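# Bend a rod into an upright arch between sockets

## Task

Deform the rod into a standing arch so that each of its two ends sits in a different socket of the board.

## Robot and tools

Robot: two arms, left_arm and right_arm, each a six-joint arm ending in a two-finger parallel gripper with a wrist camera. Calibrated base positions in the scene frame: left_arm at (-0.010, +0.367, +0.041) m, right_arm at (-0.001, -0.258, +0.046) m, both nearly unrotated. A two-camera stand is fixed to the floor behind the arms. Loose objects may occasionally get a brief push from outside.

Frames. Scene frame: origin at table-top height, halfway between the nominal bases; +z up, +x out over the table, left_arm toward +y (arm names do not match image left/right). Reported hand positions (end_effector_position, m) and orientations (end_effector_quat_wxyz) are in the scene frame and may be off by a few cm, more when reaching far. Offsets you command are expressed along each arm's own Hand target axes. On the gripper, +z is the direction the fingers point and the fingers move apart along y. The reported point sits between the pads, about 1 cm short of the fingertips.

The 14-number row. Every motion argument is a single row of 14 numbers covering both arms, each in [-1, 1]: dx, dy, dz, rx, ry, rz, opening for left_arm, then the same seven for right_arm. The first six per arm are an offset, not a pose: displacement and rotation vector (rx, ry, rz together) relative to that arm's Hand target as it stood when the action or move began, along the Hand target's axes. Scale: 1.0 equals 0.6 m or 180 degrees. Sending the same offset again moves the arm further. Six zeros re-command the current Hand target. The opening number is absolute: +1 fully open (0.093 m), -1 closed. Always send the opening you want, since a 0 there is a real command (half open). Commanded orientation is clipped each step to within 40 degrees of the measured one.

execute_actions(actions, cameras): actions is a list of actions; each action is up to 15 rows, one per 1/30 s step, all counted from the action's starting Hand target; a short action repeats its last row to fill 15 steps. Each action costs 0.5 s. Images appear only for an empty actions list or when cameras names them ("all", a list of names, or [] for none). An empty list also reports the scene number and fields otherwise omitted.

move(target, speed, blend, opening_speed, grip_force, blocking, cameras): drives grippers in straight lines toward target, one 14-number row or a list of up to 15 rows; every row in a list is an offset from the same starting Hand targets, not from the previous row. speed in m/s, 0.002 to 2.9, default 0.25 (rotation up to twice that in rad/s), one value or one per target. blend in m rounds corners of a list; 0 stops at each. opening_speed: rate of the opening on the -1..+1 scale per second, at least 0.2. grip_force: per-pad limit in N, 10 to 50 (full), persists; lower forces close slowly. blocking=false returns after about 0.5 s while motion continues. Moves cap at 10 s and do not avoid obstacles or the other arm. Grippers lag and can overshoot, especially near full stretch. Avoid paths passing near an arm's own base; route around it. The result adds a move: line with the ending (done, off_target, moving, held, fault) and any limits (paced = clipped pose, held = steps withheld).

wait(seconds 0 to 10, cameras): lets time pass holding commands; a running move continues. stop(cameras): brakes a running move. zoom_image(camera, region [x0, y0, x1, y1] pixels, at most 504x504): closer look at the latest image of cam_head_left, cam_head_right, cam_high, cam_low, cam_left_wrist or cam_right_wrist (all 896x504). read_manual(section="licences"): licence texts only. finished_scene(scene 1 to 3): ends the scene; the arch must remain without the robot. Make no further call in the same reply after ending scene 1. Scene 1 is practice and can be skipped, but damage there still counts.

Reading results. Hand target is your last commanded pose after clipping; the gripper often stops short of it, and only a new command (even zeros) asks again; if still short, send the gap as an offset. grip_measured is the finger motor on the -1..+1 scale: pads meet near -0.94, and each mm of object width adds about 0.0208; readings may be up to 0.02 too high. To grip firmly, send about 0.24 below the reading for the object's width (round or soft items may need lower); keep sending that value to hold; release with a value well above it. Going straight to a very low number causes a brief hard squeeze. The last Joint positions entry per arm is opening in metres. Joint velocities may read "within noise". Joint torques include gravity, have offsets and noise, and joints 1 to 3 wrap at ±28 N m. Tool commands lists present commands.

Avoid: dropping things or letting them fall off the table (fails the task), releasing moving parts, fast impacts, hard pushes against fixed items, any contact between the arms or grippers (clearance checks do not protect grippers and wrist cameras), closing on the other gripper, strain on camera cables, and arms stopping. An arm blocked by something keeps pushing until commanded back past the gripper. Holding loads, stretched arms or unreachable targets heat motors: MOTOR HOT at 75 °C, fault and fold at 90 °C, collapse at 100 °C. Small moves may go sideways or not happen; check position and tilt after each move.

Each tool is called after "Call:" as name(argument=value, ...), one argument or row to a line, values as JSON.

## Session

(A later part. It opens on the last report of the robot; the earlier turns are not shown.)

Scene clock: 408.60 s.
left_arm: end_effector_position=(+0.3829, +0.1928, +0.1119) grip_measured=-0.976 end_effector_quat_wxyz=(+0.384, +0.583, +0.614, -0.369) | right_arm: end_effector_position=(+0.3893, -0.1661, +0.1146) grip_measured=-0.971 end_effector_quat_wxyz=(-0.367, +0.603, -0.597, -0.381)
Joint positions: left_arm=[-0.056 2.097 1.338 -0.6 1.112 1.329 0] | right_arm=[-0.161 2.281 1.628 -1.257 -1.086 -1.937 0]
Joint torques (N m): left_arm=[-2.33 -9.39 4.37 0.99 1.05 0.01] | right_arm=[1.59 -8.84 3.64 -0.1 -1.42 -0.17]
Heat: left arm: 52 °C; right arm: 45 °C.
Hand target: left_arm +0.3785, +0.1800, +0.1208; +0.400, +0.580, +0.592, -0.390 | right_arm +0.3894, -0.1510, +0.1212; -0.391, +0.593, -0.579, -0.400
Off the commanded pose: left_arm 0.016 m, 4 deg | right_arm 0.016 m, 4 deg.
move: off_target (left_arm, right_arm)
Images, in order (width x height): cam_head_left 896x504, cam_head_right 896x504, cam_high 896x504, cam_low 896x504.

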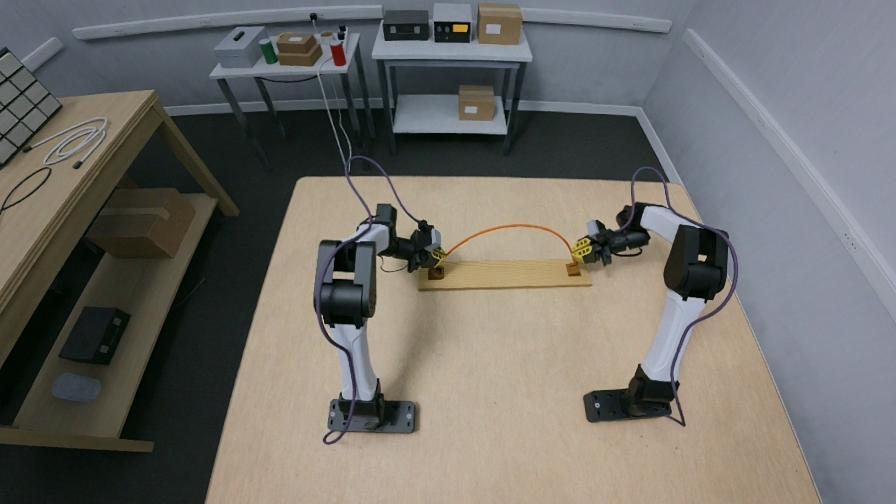

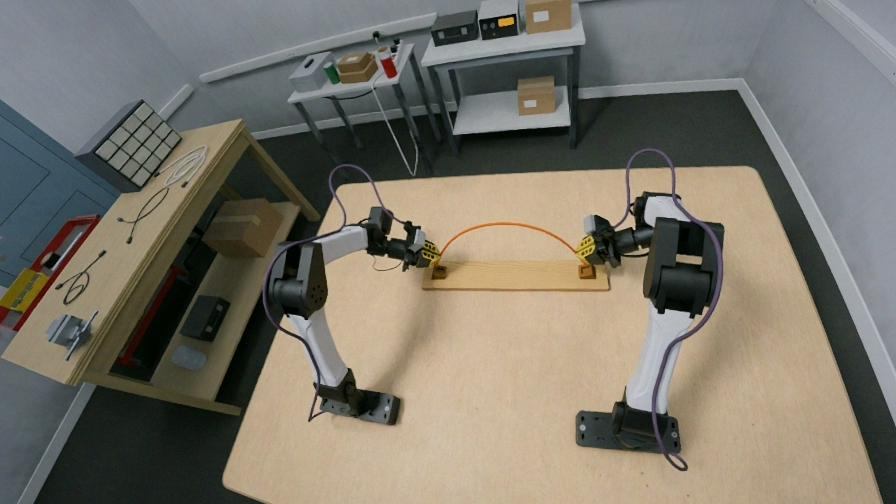

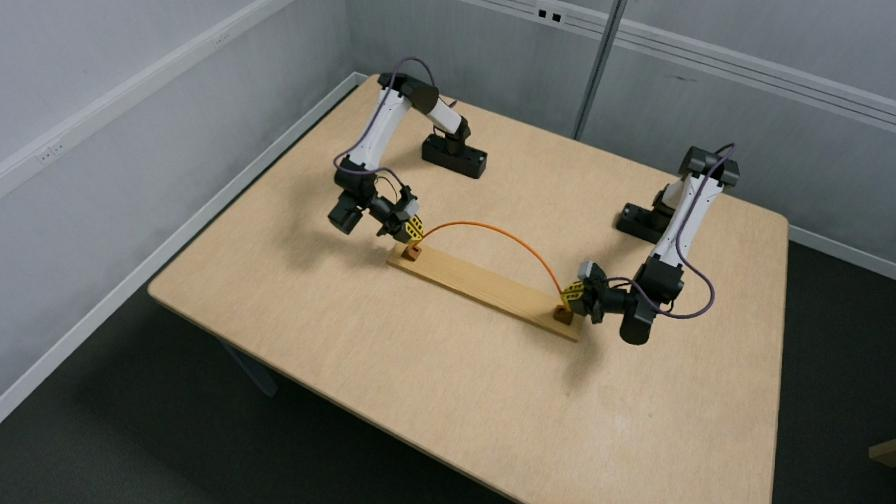

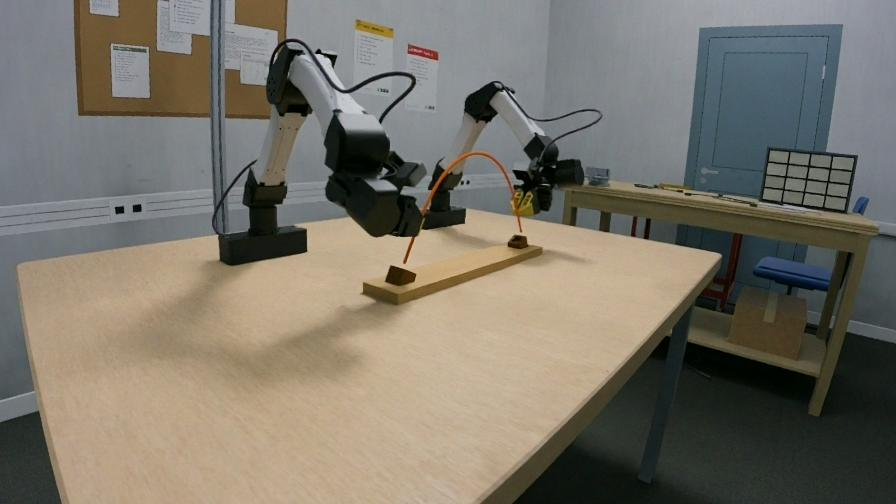

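Call:
move(
  target=[0.0043,-0.0087,0.0158,0,0,0,-1,0.008,0.0117,0.007,0,0,0,-1],
  speed=0.04,
  cameras=["cam_head_left","cam_head_right","cam_high","cam_low"],
)

Call:
zoom_image(
  camera="cam_head_right",
  region=[415, 240, 475, 290],
)

Call:
zoom_image(
  camera="cam_head_left",
  region=[545, 240, 605, 290],
)

Call:
zoom_image(
  camera="cam_low",
  region=[490, 210, 550, 260],
)

Call:
zoom_image(
  camera="cam_low",
  region=[375, 240, 435, 290],
)

Call:
zoom_image(
  camera="cam_high",
  region=[385, 225, 445, 275],
)

Call:
zoom_image(
  camera="cam_high",
  region=[540, 285, 600, 335],
)

Scene clock: 456.20 s.
left_arm: end_effector_position=(+0.3778, +0.1860, +0.1019) grip_measured=-0.976 end_effector_quat_wxyz=(+0.382, +0.578, +0.617, -0.373) | right_arm: end_effector_position=(+0.3818, -0.1650, +0.1031) grip_measured=-0.971 end_effector_quat_wxyz=(-0.364, +0.600, -0.599, -0.386)
Joint positions: left_arm=[-0.074 2.097 1.286 -0.516 1.112 1.278 0] | right_arm=[-0.161 2.281 1.575 -1.216 -1.087 -1.937 0]
Joint torques (N m): left_arm=[-2.71 -10.19 4.38 1.05 0.99 0.01] | right_arm=[1.81 -9.91 3.49 -0.16 -1.43 -0.15]
Motor temperatures (°C): left_arm=[30 54 42 30 31 29 32] | right_arm=[28 49 40 32 35 31 31]
Heat: left arm: 54 °C; right arm: 49 °C.
Hand target: left_arm +0.3735, +0.1720, +0.1149; +0.400, +0.580, +0.592, -0.390 | right_arm +0.3824, -0.1491, +0.1151; -0.391, +0.593, -0.579, -0.400
Off the commanded pose: left_arm 0.020 m, 4 deg | right_arm 0.020 m, 4 deg.
move: off_target (left_arm, right_arm)
Images, in order (width x height): cam_head_left 896x504, cam_head_right 896x504, cam_high 896x504, cam_low 896x504.

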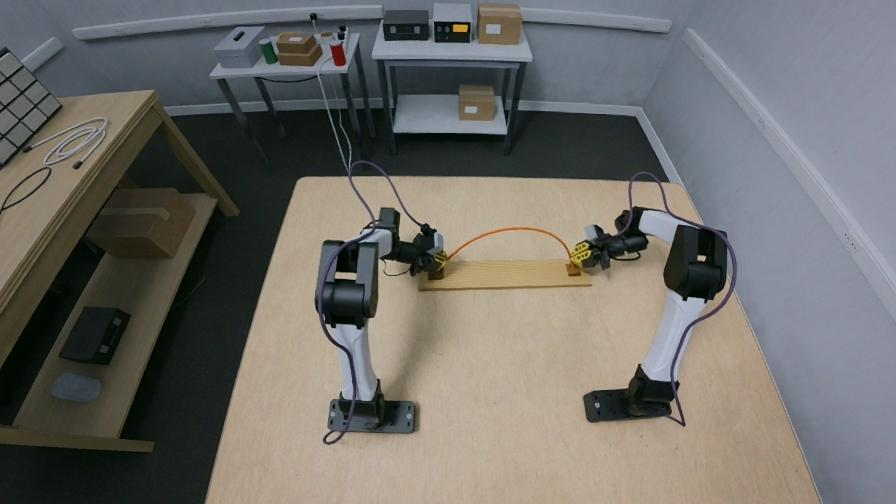

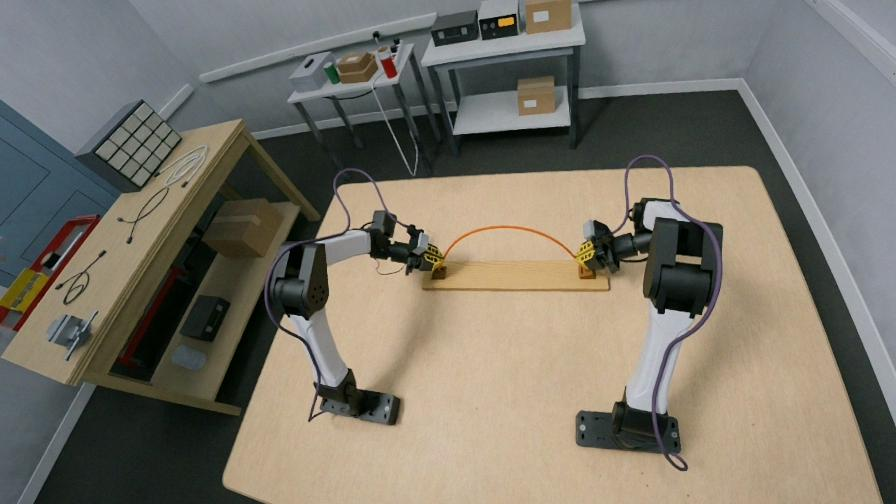

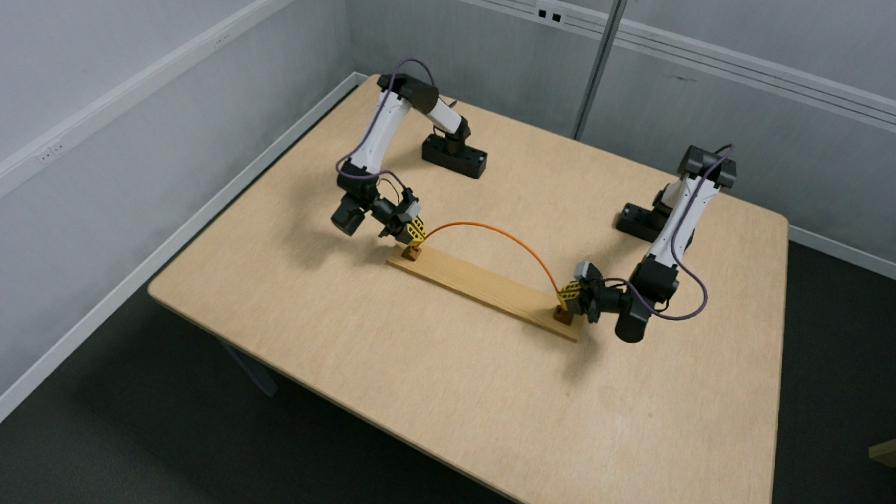

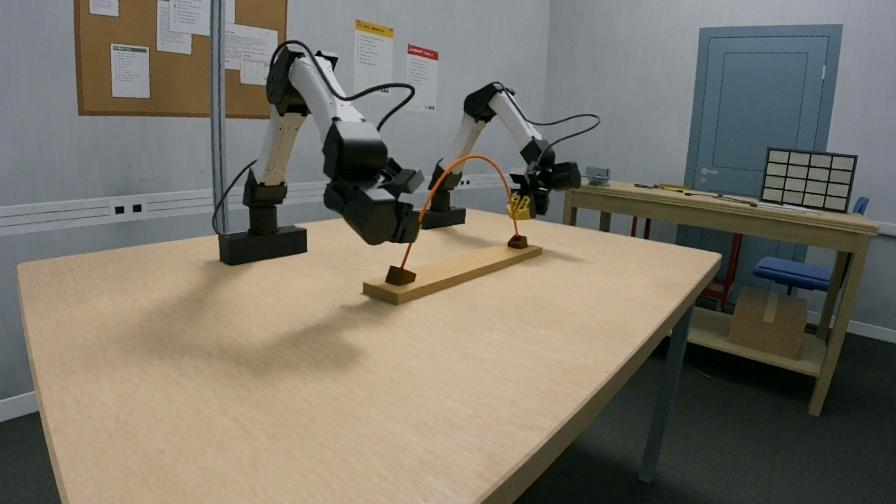

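Scaled by 8.400 from the camera's 896x504 image, which has a finer 1280x720 frame.

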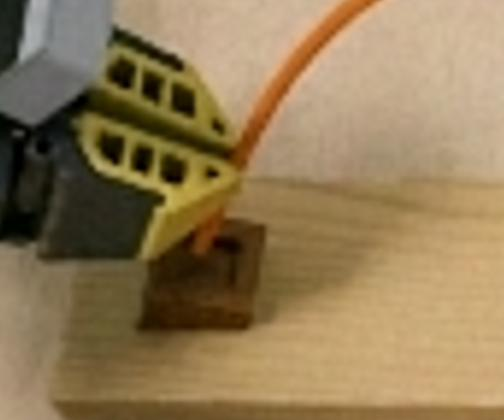

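Scaled by 8.400 from the camera's 896x504 image, which has a finer 1280x720 frame.

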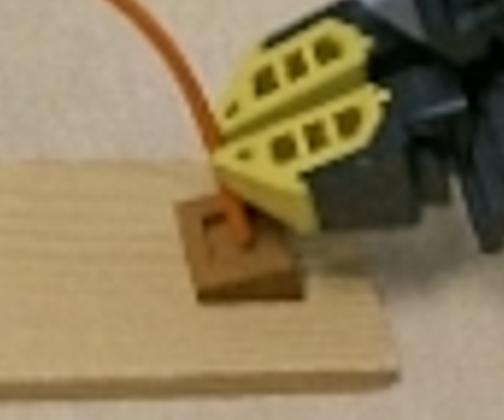

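Scaled by 8.400 from the camera's 896x504 image, which has a finer 1280x720 frame.

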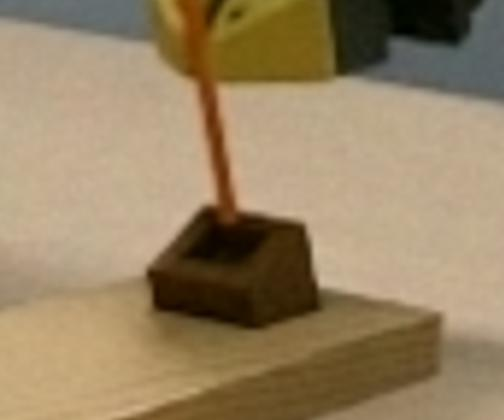

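Scaled by 8.400 from the camera's 896x504 image, which has a finer 1280x720 frame.

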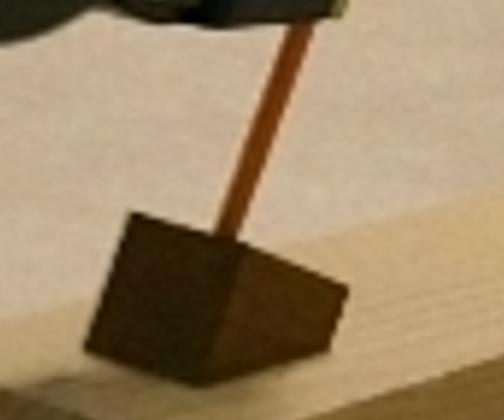

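Scaled by 8.400 from the camera's 896x504 image, which has a finer 1280x720 frame.

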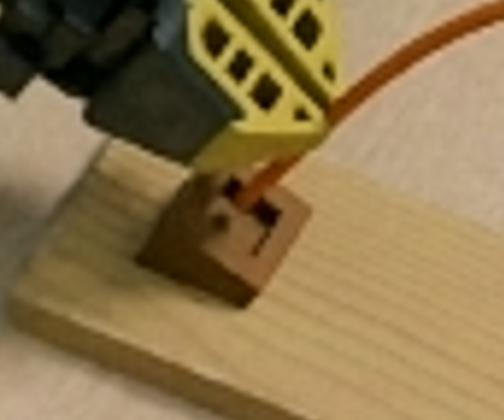

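Scaled by 8.400 from the camera's 896x504 image, which has a finer 1280x720 frame.

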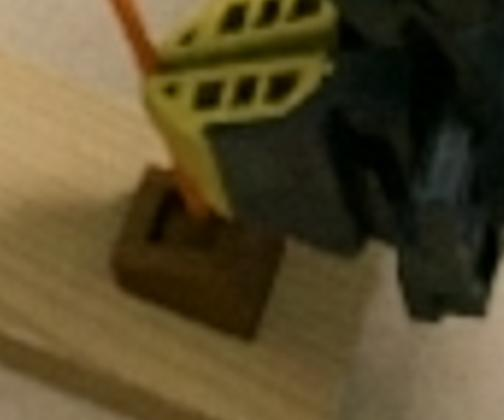

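Call:
move(
  target=[0.021,0,0.0013,0,0,0,-1,0.021,0,0.0013,0,0,0,-1],
  speed=0.03,
  cameras=["cam_head_left","cam_head_right","cam_high","cam_low"],
)

Call:
zoom_image(
  camera="cam_head_right",
  region=[415, 240, 475, 290],
)

Call:
zoom_image(
  camera="cam_head_left",
  region=[545, 240, 605, 290],
)

Call:
zoom_image(
  camera="cam_low",
  region=[490, 210, 550, 260],
)

Call:
zoom_image(
  camera="cam_low",
  region=[375, 240, 435, 290],
)

Call:
zoom_image(
  camera="cam_high",
  region=[385, 225, 445, 275],
)

Scene clock: 465.57 s.
left_arm: end_effector_position=(+0.3768, +0.1861, +0.0966) grip_measured=-0.976 end_effector_quat_wxyz=(+0.382, +0.578, +0.617, -0.373) | right_arm: end_effector_position=(+0.3821, -0.1650, +0.0975) grip_measured=-0.971 end_effector_quat_wxyz=(-0.367, +0.604, -0.595, -0.383)
Joint positions: left_arm=[-0.074 2.104 1.272 -0.493 1.112 1.278 0] | right_arm=[-0.161 2.292 1.568 -1.199 -1.087 -1.95 0]
Joint torques (N m): left_arm=[-1.76 -8.69 4.38 1.06 1 0.18] | right_arm=[0.98 -8.64 3.51 -0.16 -1.4 -0.19]
Motor temperatures (°C): left_arm=[30 55 41 30 31 29 32] | right_arm=[28 50 40 32 35 31 31]
Heat: left arm: 55 °C; right arm: 50 °C.
Hand target: left_arm +0.3734, +0.1760, +0.1029; +0.400, +0.580, +0.592, -0.390 | right_arm +0.3825, -0.1531, +0.1032; -0.391, +0.593, -0.579, -0.400
Off the commanded pose: left_arm 0.012 m, 4 deg | right_arm 0.013 m, 4 deg.
move: off_target (left_arm, right_arm)
Images, in order (width x height): cam_head_left 896x504, cam_head_right 896x504, cam_high 896x504, cam_low 896x504.

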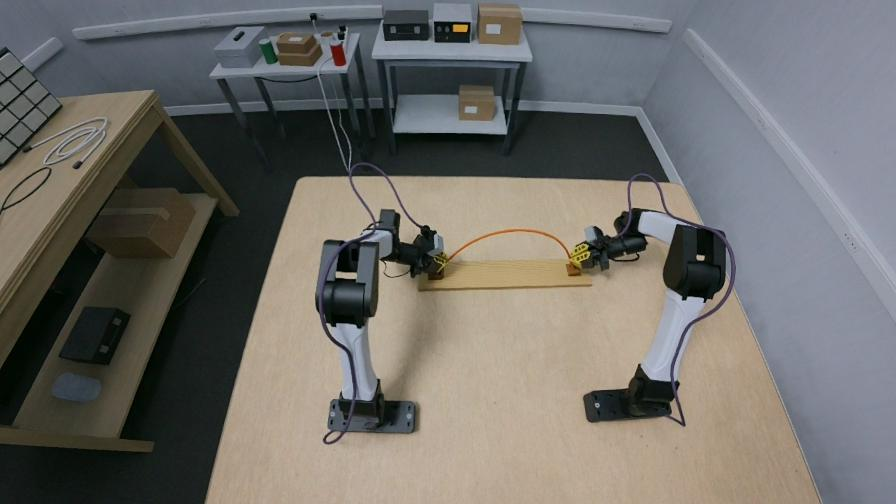

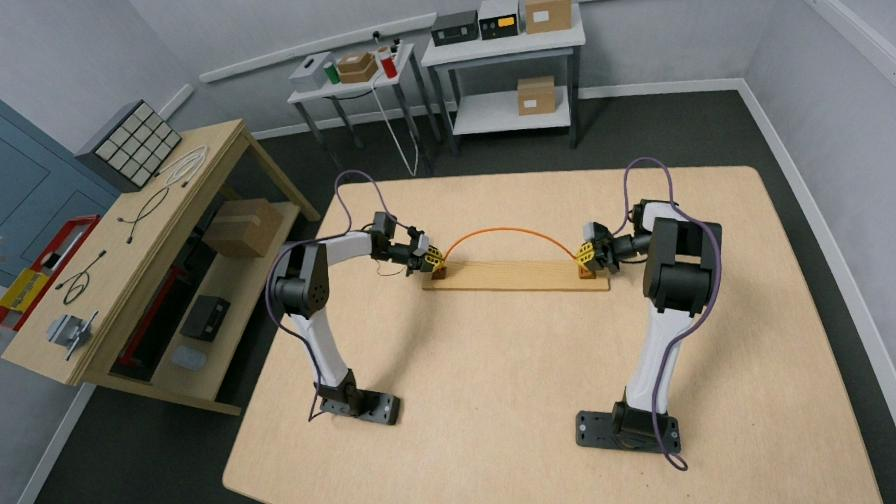

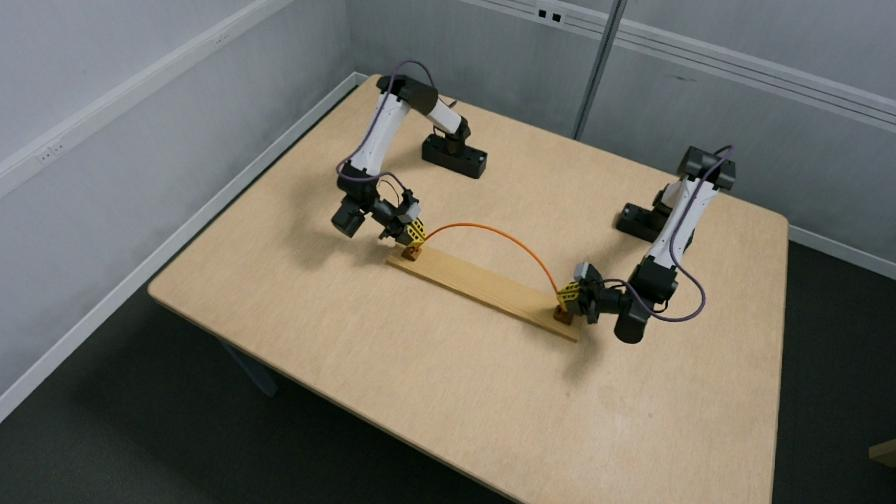

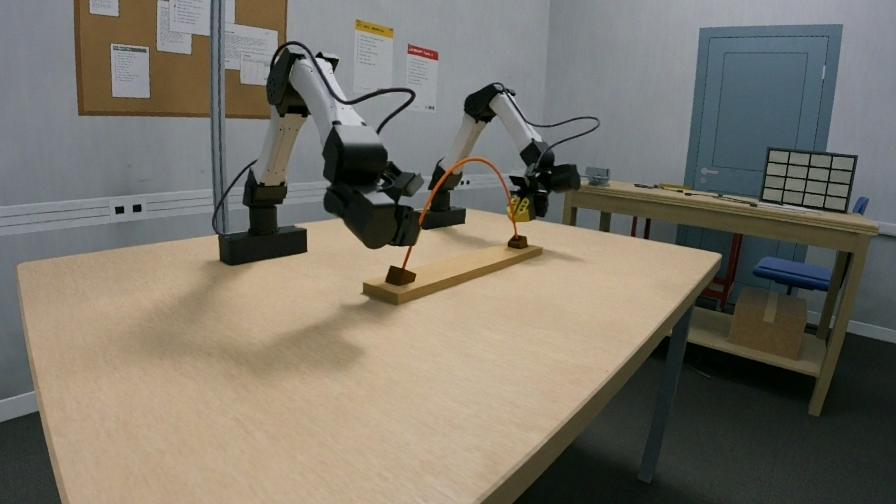

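Scaled by 8.400 from the camera's 896x504 image, which has a finer 1280x720 frame.

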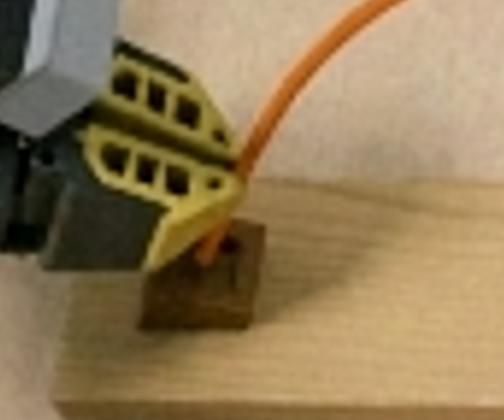

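Scaled by 8.400 from the camera's 896x504 image, which has a finer 1280x720 frame.

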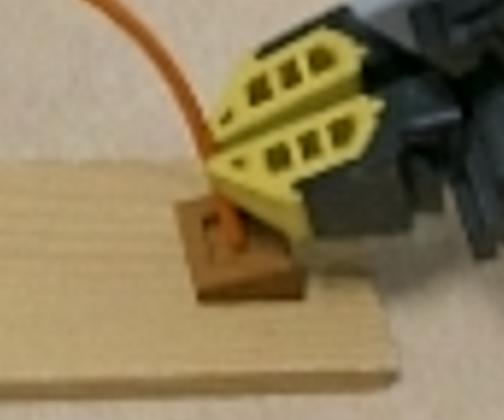

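Scaled by 8.400 from the camera's 896x504 image, which has a finer 1280x720 frame.

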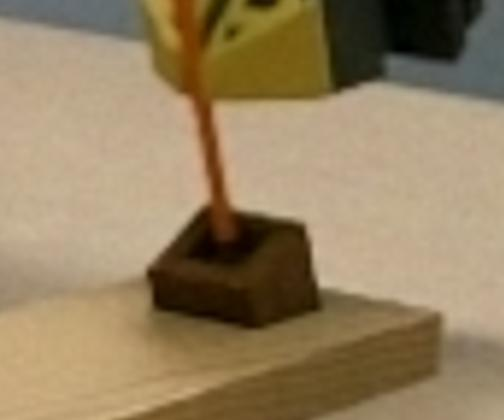

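Scaled by 8.400 from the camera's 896x504 image, which has a finer 1280x720 frame.

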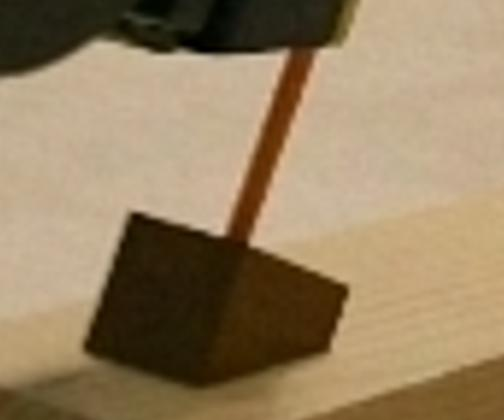

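Scaled by 8.400 from the camera's 896x504 image, which has a finer 1280x720 frame.

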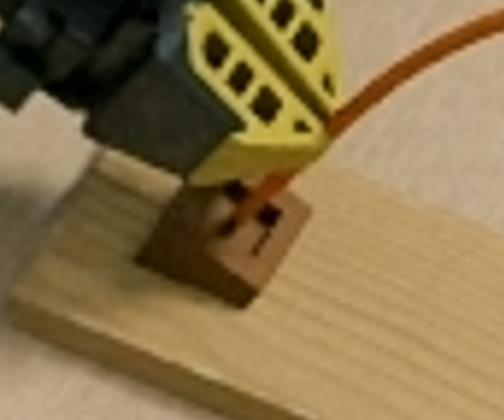

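Call:
move(
  target=[0.0245,0,0.0,0,0,0,-1,0.0245,0,0.0,0,0,0,-1],
  speed=0.03,
  cameras=["cam_head_left","cam_low"],
)

Call:
zoom_image(
  camera="cam_head_left",
  region=[545, 240, 605, 290],
)

Call:
zoom_image(
  camera="cam_low",
  region=[490, 210, 550, 260],
)

Call:
zoom_image(
  camera="cam_low",
  region=[375, 240, 435, 290],
)

Scene clock: 471.60 s.
left_arm: end_effector_position=(+0.3771, +0.1892, +0.0869) grip_measured=-0.976 end_effector_quat_wxyz=(+0.385, +0.577, +0.614, -0.377) | right_arm: end_effector_position=(+0.3830, -0.1645, +0.0917) grip_measured=-0.971 end_effector_quat_wxyz=(-0.378, +0.599, -0.589, -0.390)
Joint positions: left_arm=[-0.063 2.133 1.267 -0.476 1.126 1.3 0] | right_arm=[-0.165 2.319 1.568 -1.195 -1.113 -1.977 0]
Joint torques (N m): left_arm=[-1.39 -8.4 4.08 1 0.91 0.26] | right_arm=[0.2 -7.98 3.51 -0.12 -1.09 -0.22]
Heat: left arm: 54 °C; right arm: 50 °C.
Hand target: left_arm +0.3733, +0.1816, +0.0893; +0.400, +0.580, +0.592, -0.390 | right_arm +0.3826, -0.1586, +0.0896; -0.391, +0.593, -0.579, -0.400
Off the commanded pose: left_arm 0.009 m, 3 deg | right_arm 0.006 m, 2 deg.
move: off_target (left_arm)
Images, in order (width x height): cam_head_left 896x504, cam_low 896x504.

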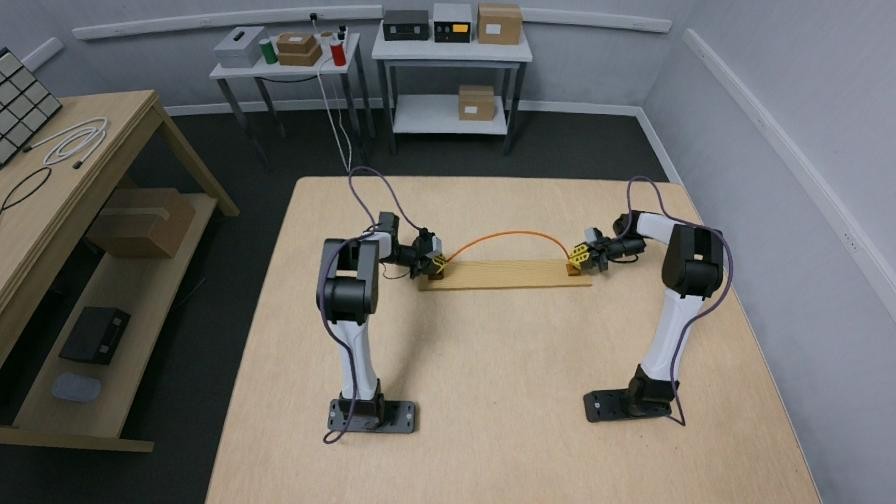

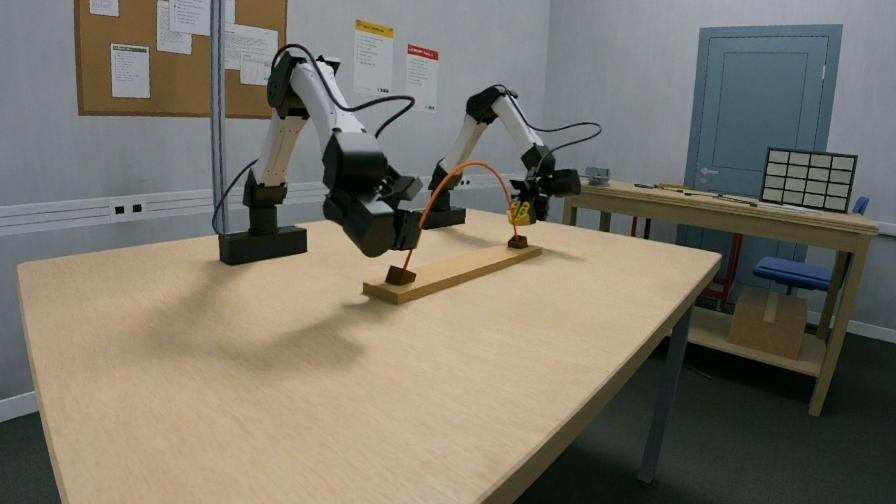

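Scaled by 8.400 from the camera's 896x504 image, which has a finer 1280x720 frame.

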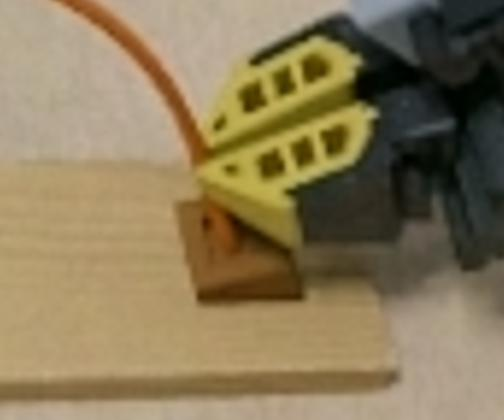

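Scaled by 8.400 from the camera's 896x504 image, which has a finer 1280x720 frame.

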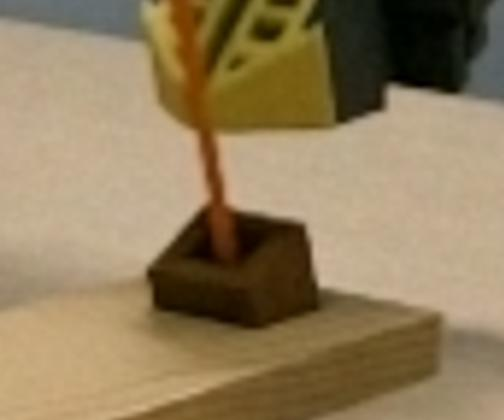

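Scaled by 8.400 from the camera's 896x504 image, which has a finer 1280x720 frame.

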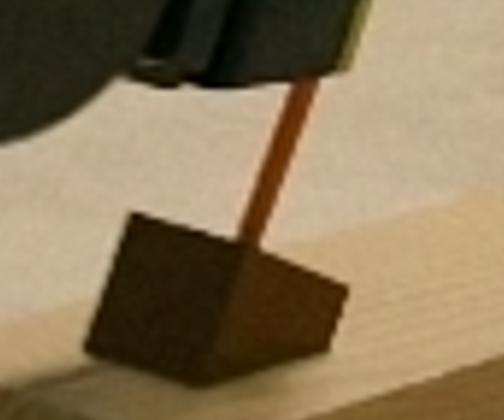

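Call:
move(
  target=[0.0225,0,-0.0017,0,0,0,-1,0.0225,0,-0.0017,0,0,0,-1],
  speed=0.03,
  cameras=["cam_head_left","cam_low","cam_head_right"],
)

Call:
zoom_image(
  camera="cam_head_left",
  region=[545, 240, 605, 290],
)

Call:
zoom_image(
  camera="cam_head_right",
  region=[415, 240, 475, 290],
)

Call:
zoom_image(
  camera="cam_low",
  region=[490, 210, 550, 260],
)

Call:
zoom_image(
  camera="cam_low",
  region=[375, 240, 435, 290],
)

Scene clock: 478.27 s.
left_arm: end_effector_position=(+0.3766, +0.1909, +0.0860) grip_measured=-0.976 end_effector_quat_wxyz=(+0.400, +0.574, +0.600, -0.390) | right_arm: end_effector_position=(+0.3838, -0.1641, +0.0897) grip_measured=-0.971 end_effector_quat_wxyz=(-0.396, +0.586, -0.582, -0.402)
Joint positions: left_arm=[-0.051 2.155 1.267 -0.471 1.175 1.334 0] | right_arm=[-0.173 2.347 1.568 -1.206 -1.163 -2.012 0]
Joint torques (N m): left_arm=[-1.11 -7.6 3.85 0.93 0.52 0.32] | right_arm=[-0.42 -7.28 4.05 -0.13 -0.53 -0.23]
Heat: left arm: 53 °C; right arm: 50 °C.
Hand target: left_arm +0.3732, +0.1876, +0.0771; +0.400, +0.580, +0.592, -0.390 | right_arm +0.3828, -0.1646, +0.0774; -0.391, +0.593, -0.579, -0.400
Off the commanded pose: left_arm 0.010 m, 1 deg | right_arm 0.012 m, 1 deg.
move: off_target (right_arm)
Images, in order (width x height): cam_head_left 896x504, cam_head_right 896x504, cam_low 896x504.

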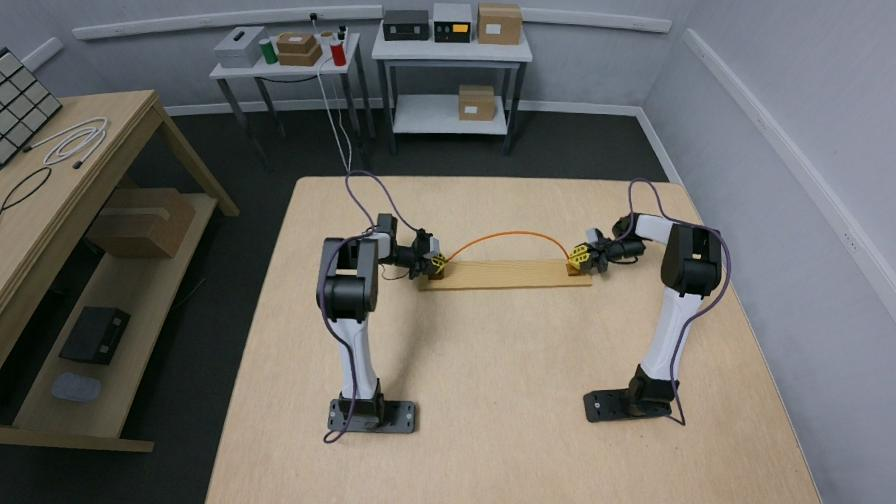

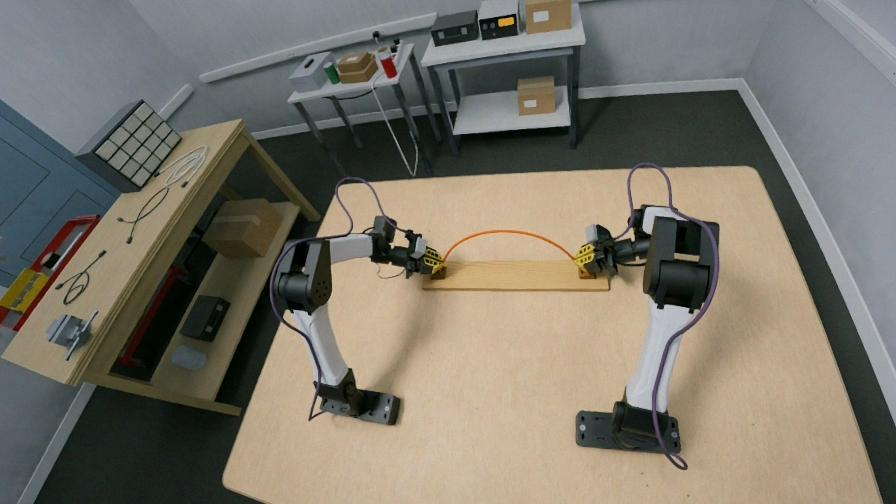

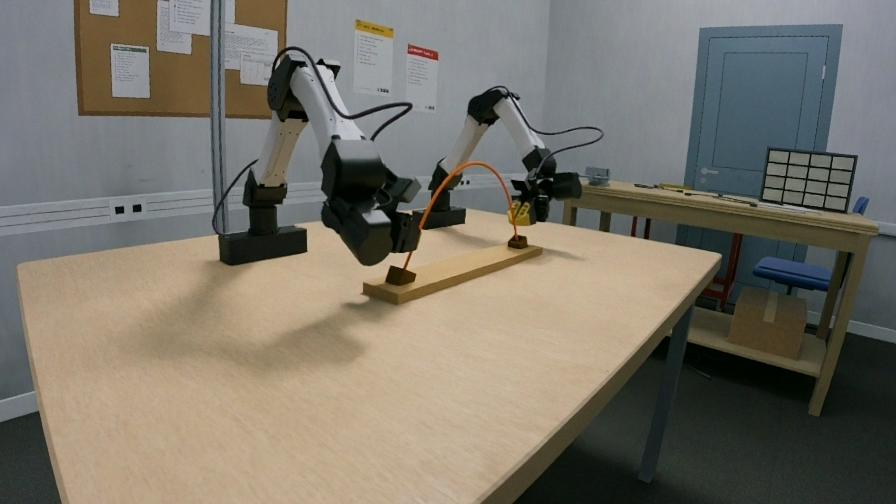

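Scaled by 8.400 from the camera's 896x504 image, which has a finer 1280x720 frame.

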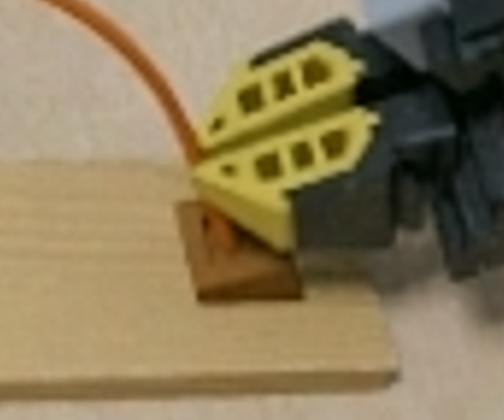

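Scaled by 8.400 from the camera's 896x504 image, which has a finer 1280x720 frame.

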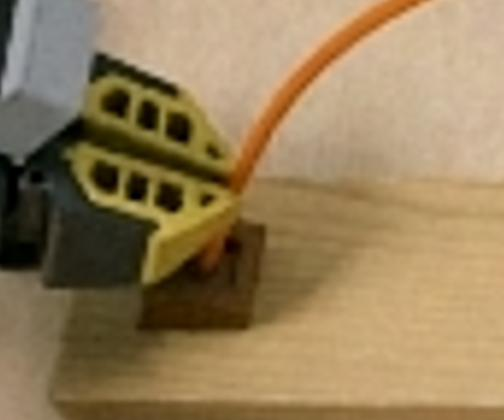

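Scaled by 8.400 from the camera's 896x504 image, which has a finer 1280x720 frame.

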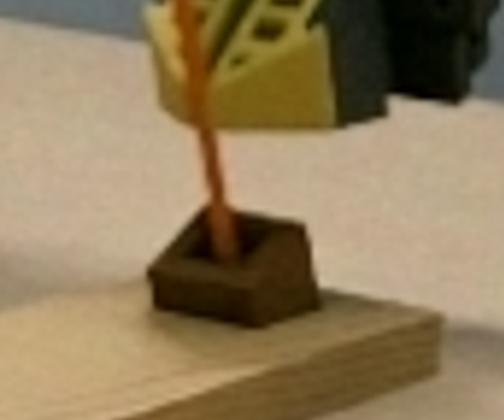

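Scaled by 8.400 from the camera's 896x504 image, which has a finer 1280x720 frame.

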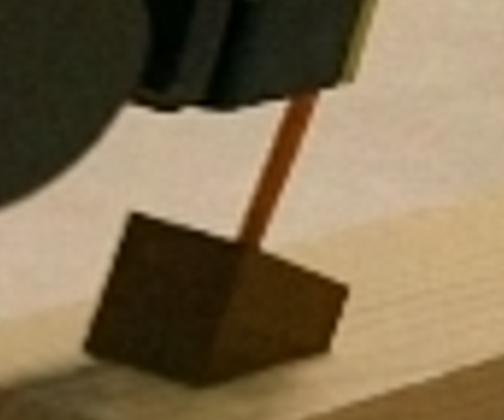

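Call:
move(
  target=[-0.0137,0.005,-0.0108,0,0,0,-1,-0.0185,0,-0.0075,0,0,0,-1],
  speed=0.03,
)

Call:
move(
  target=[0,0,0,0,0,0,-0.4,0,0,0,0,0,0,-0.4],
  opening_speed=0.3,
  cameras=["cam_head_left","cam_low","cam_head_right","cam_high"],
)

Call:
zoom_image(
  camera="cam_low",
  region=[350, 130, 590, 310],
)

Scene clock: 487.27 s.
left_arm: end_effector_position=(+0.3750, +0.1923, +0.0865) grip_measured=-0.976 end_effector_quat_wxyz=(+0.401, +0.575, +0.596, -0.391) | right_arm: end_effector_position=(+0.3825, -0.1638, +0.0903) grip_measured=-0.971 end_effector_quat_wxyz=(-0.394, +0.584, -0.583, -0.405)
Joint positions: left_arm=[-0.046 2.155 1.267 -0.488 1.181 1.356 0] | right_arm=[-0.173 2.347 1.568 -1.217 -1.163 -2.017 0]
Joint torques (N m): left_arm=[-0.75 -8.59 6.3 0.46 0.49 0.26] | right_arm=[-0.39 -9.11 4.88 -0.35 -0.53 -0.16]
Heat: left arm: 52 °C; right arm: 50 °C.
Hand target: left_arm +0.3762, +0.1906, +0.0872; +0.400, +0.580, +0.592, -0.390 | right_arm +0.3828, -0.1646, +0.0894; -0.391, +0.593, -0.579, -0.400
Off the commanded pose: left_arm 0.002 m, 1 deg | right_arm 0.001 m, 1 deg.
move: done

Scene clock: 489.47 s.
left_arm: end_effector_position=(+0.3725, +0.1926, +0.0850) grip_measured=-0.402 end_effector_quat_wxyz=(+0.395, +0.572, +0.601, -0.395) | right_arm: end_effector_position=(+0.3811, -0.1649, +0.0878) grip_measured=-0.402 end_effector_quat_wxyz=(-0.387, +0.589, -0.584, -0.402)
Joint positions: left_arm=[-0.046 2.157 1.267 -0.505 1.179 1.357 0.026] | right_arm=[-0.173 2.347 1.568 -1.217 -1.145 -2.017 0.026]
Joint torques (N m): left_arm=[-0.79 -8.7 6.28 0.61 0.5 0.26] | right_arm=[-0.4 -9.07 4.93 -0.35 -0.71 -0.18]
Heat: left arm: 52 °C; right arm: 50 °C.
Hand target: left_arm +0.3761, +0.1907, +0.0871; +0.400, +0.580, +0.592, -0.390 | right_arm +0.3827, -0.1646, +0.0894; -0.391, +0.593, -0.579, -0.400
Off the commanded pose: left_arm 0.005 m, 2 deg | right_arm 0.002 m, 1 deg.
move: done
Images, in order (width x height): cam_head_left 896x504, cam_head_right 896x504, cam_high 896x504, cam_low 896x504.

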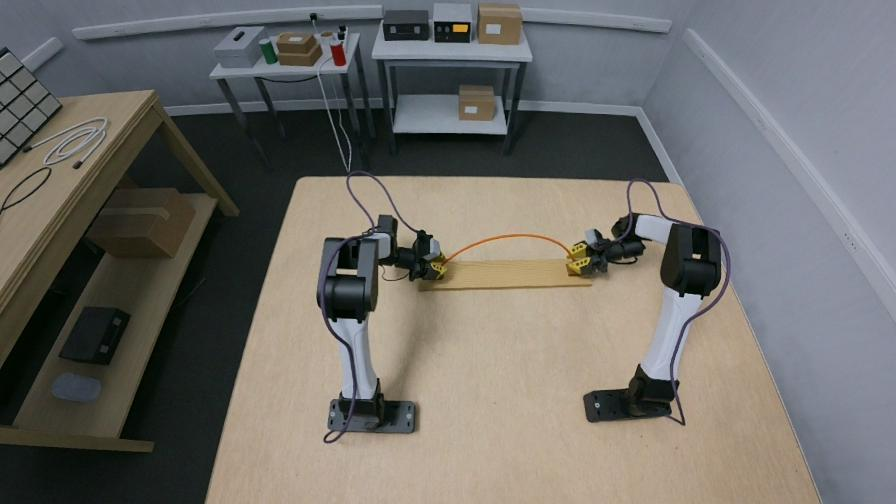

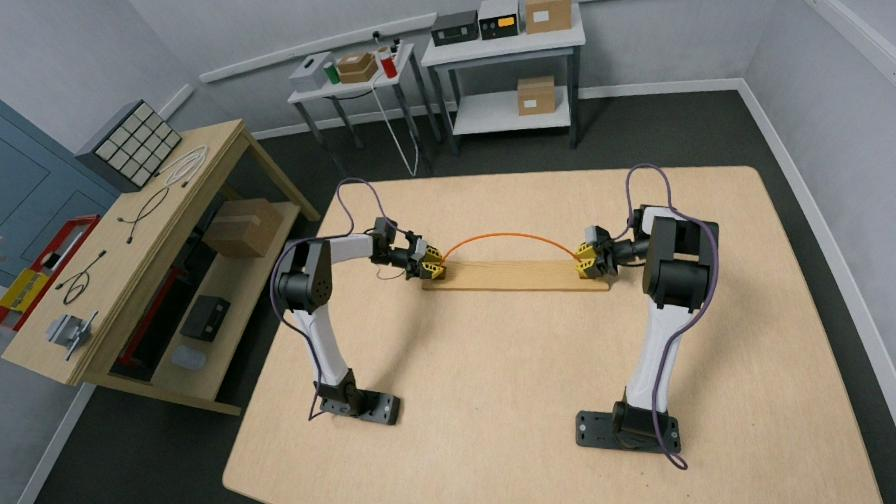

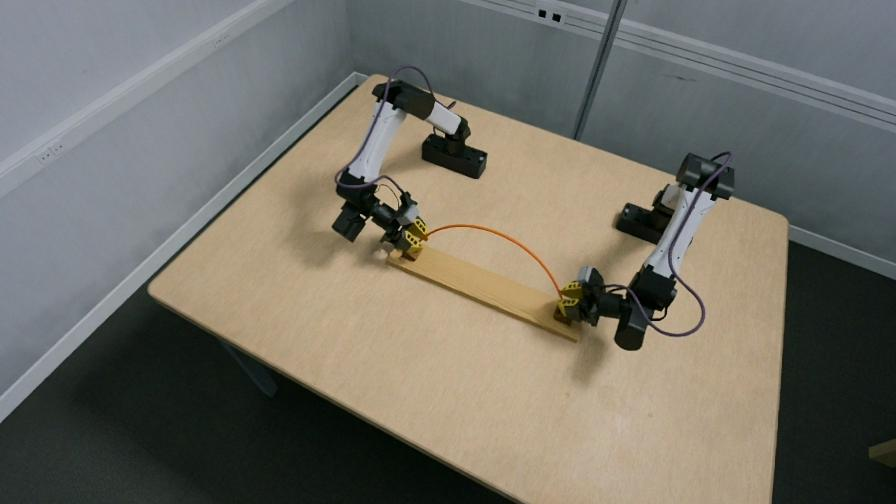

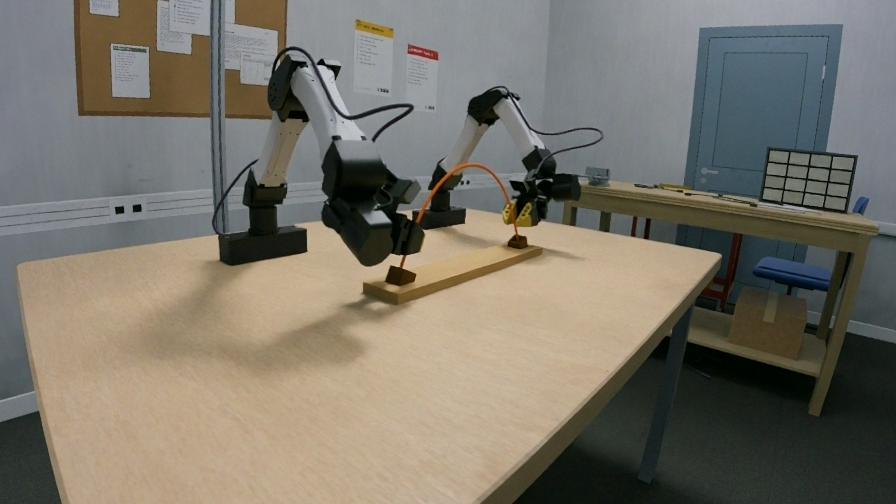

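Scaled by 2.100 from the camera's 896x504 image, which has a finer 1280x720 frame.

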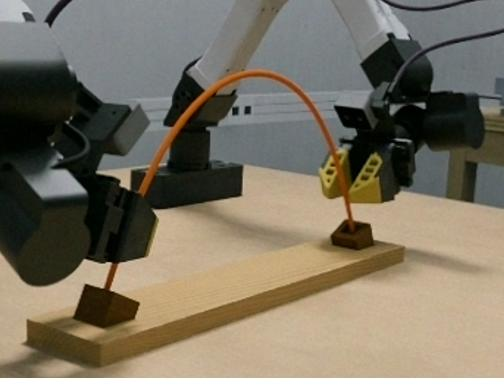

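Call:
move(
  target=[0,0,-0.25,0,0,0,-0.4,0,0,-0.25,0,0,0,-0.4],
  speed=0.1,
  cameras=["cam_low","cam_head_right"],
)

Scene clock: 511.30 s.
left_arm: end_effector_position=(+0.3681, +0.3284, +0.1354) grip_measured=-0.402 end_effector_quat_wxyz=(+0.388, +0.559, +0.625, -0.383) | right_arm: end_effector_position=(+0.3832, -0.3013, +0.1276) grip_measured=-0.402 end_effector_quat_wxyz=(+0.362, -0.534, +0.682, +0.345)
Joint positions: left_arm=[0.304 2.25 1.644 -1.456 1.093 2.065 0.026] | right_arm=[-0.488 2.341 1.808 -1.552 -0.959 -2.078 0.026]
Joint torques (N m): left_arm=[-0.36 -9.87 7.21 -0.67 0.45 0.27] | right_arm=[-0.59 -12.04 6.49 -0.74 -0.63 -0.19]
Motor temperatures (°C): left_arm=[30 50 43 30 30 29 31] | right_arm=[28 53 41 32 33 31 31]
Heat: left arm: 50 °C; right arm: 53 °C.
Hand target: left_arm +0.3730, +0.3296, +0.1434; +0.400, +0.580, +0.592, -0.390 | right_arm +0.3858, -0.3038, +0.1455; +0.391, -0.593, +0.579, +0.400
Off the commanded pose: left_arm 0.009 m, 5 deg | right_arm 0.018 m, 15 deg.
joint sent to its limit (left arm) — joint 6 (wrist roll), upper limit. The joint targets are off in orientation, not in position.
joint sent to its limit (right arm) — joint 4 (wrist pitch), lower limit; joint 6 (wrist roll), lower limit. The joint targets are off in orientation, not in position.
move: off_target (left_arm, right_arm)
Images, in order (width x height): cam_head_right 896x504, cam_low 896x504.

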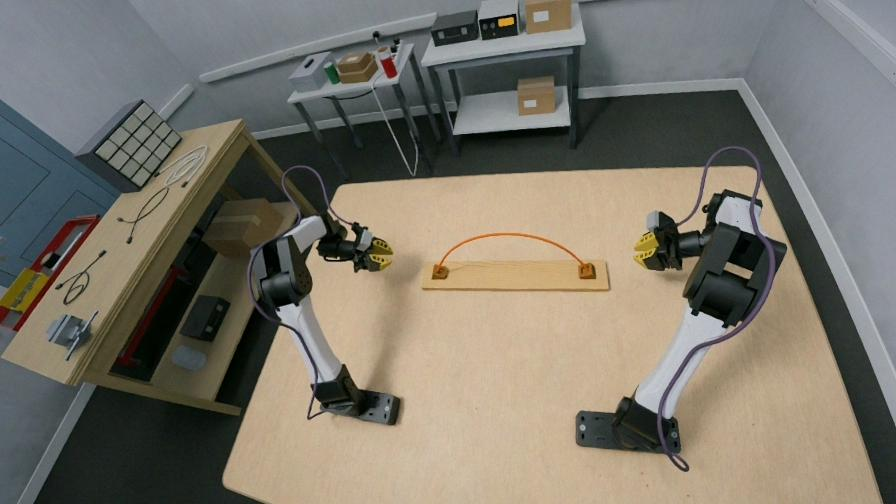

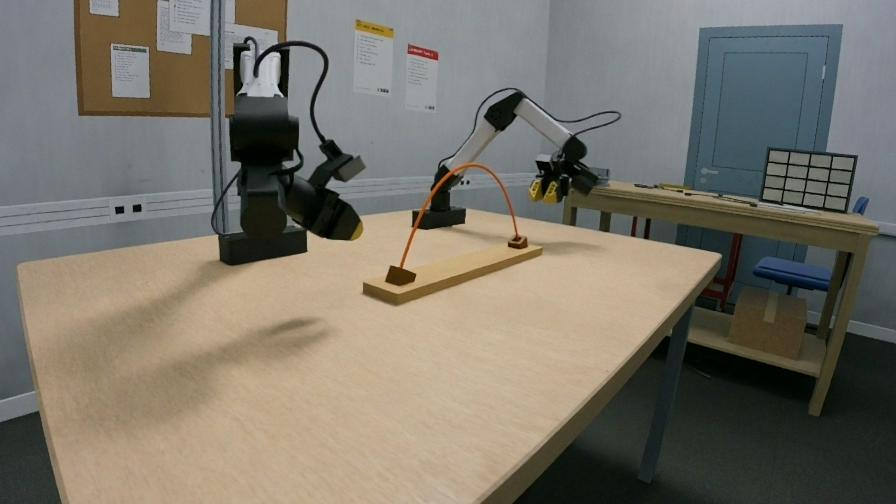

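Call:
finished_scene(
  scene=1,
)

The scene is finished: the task was done.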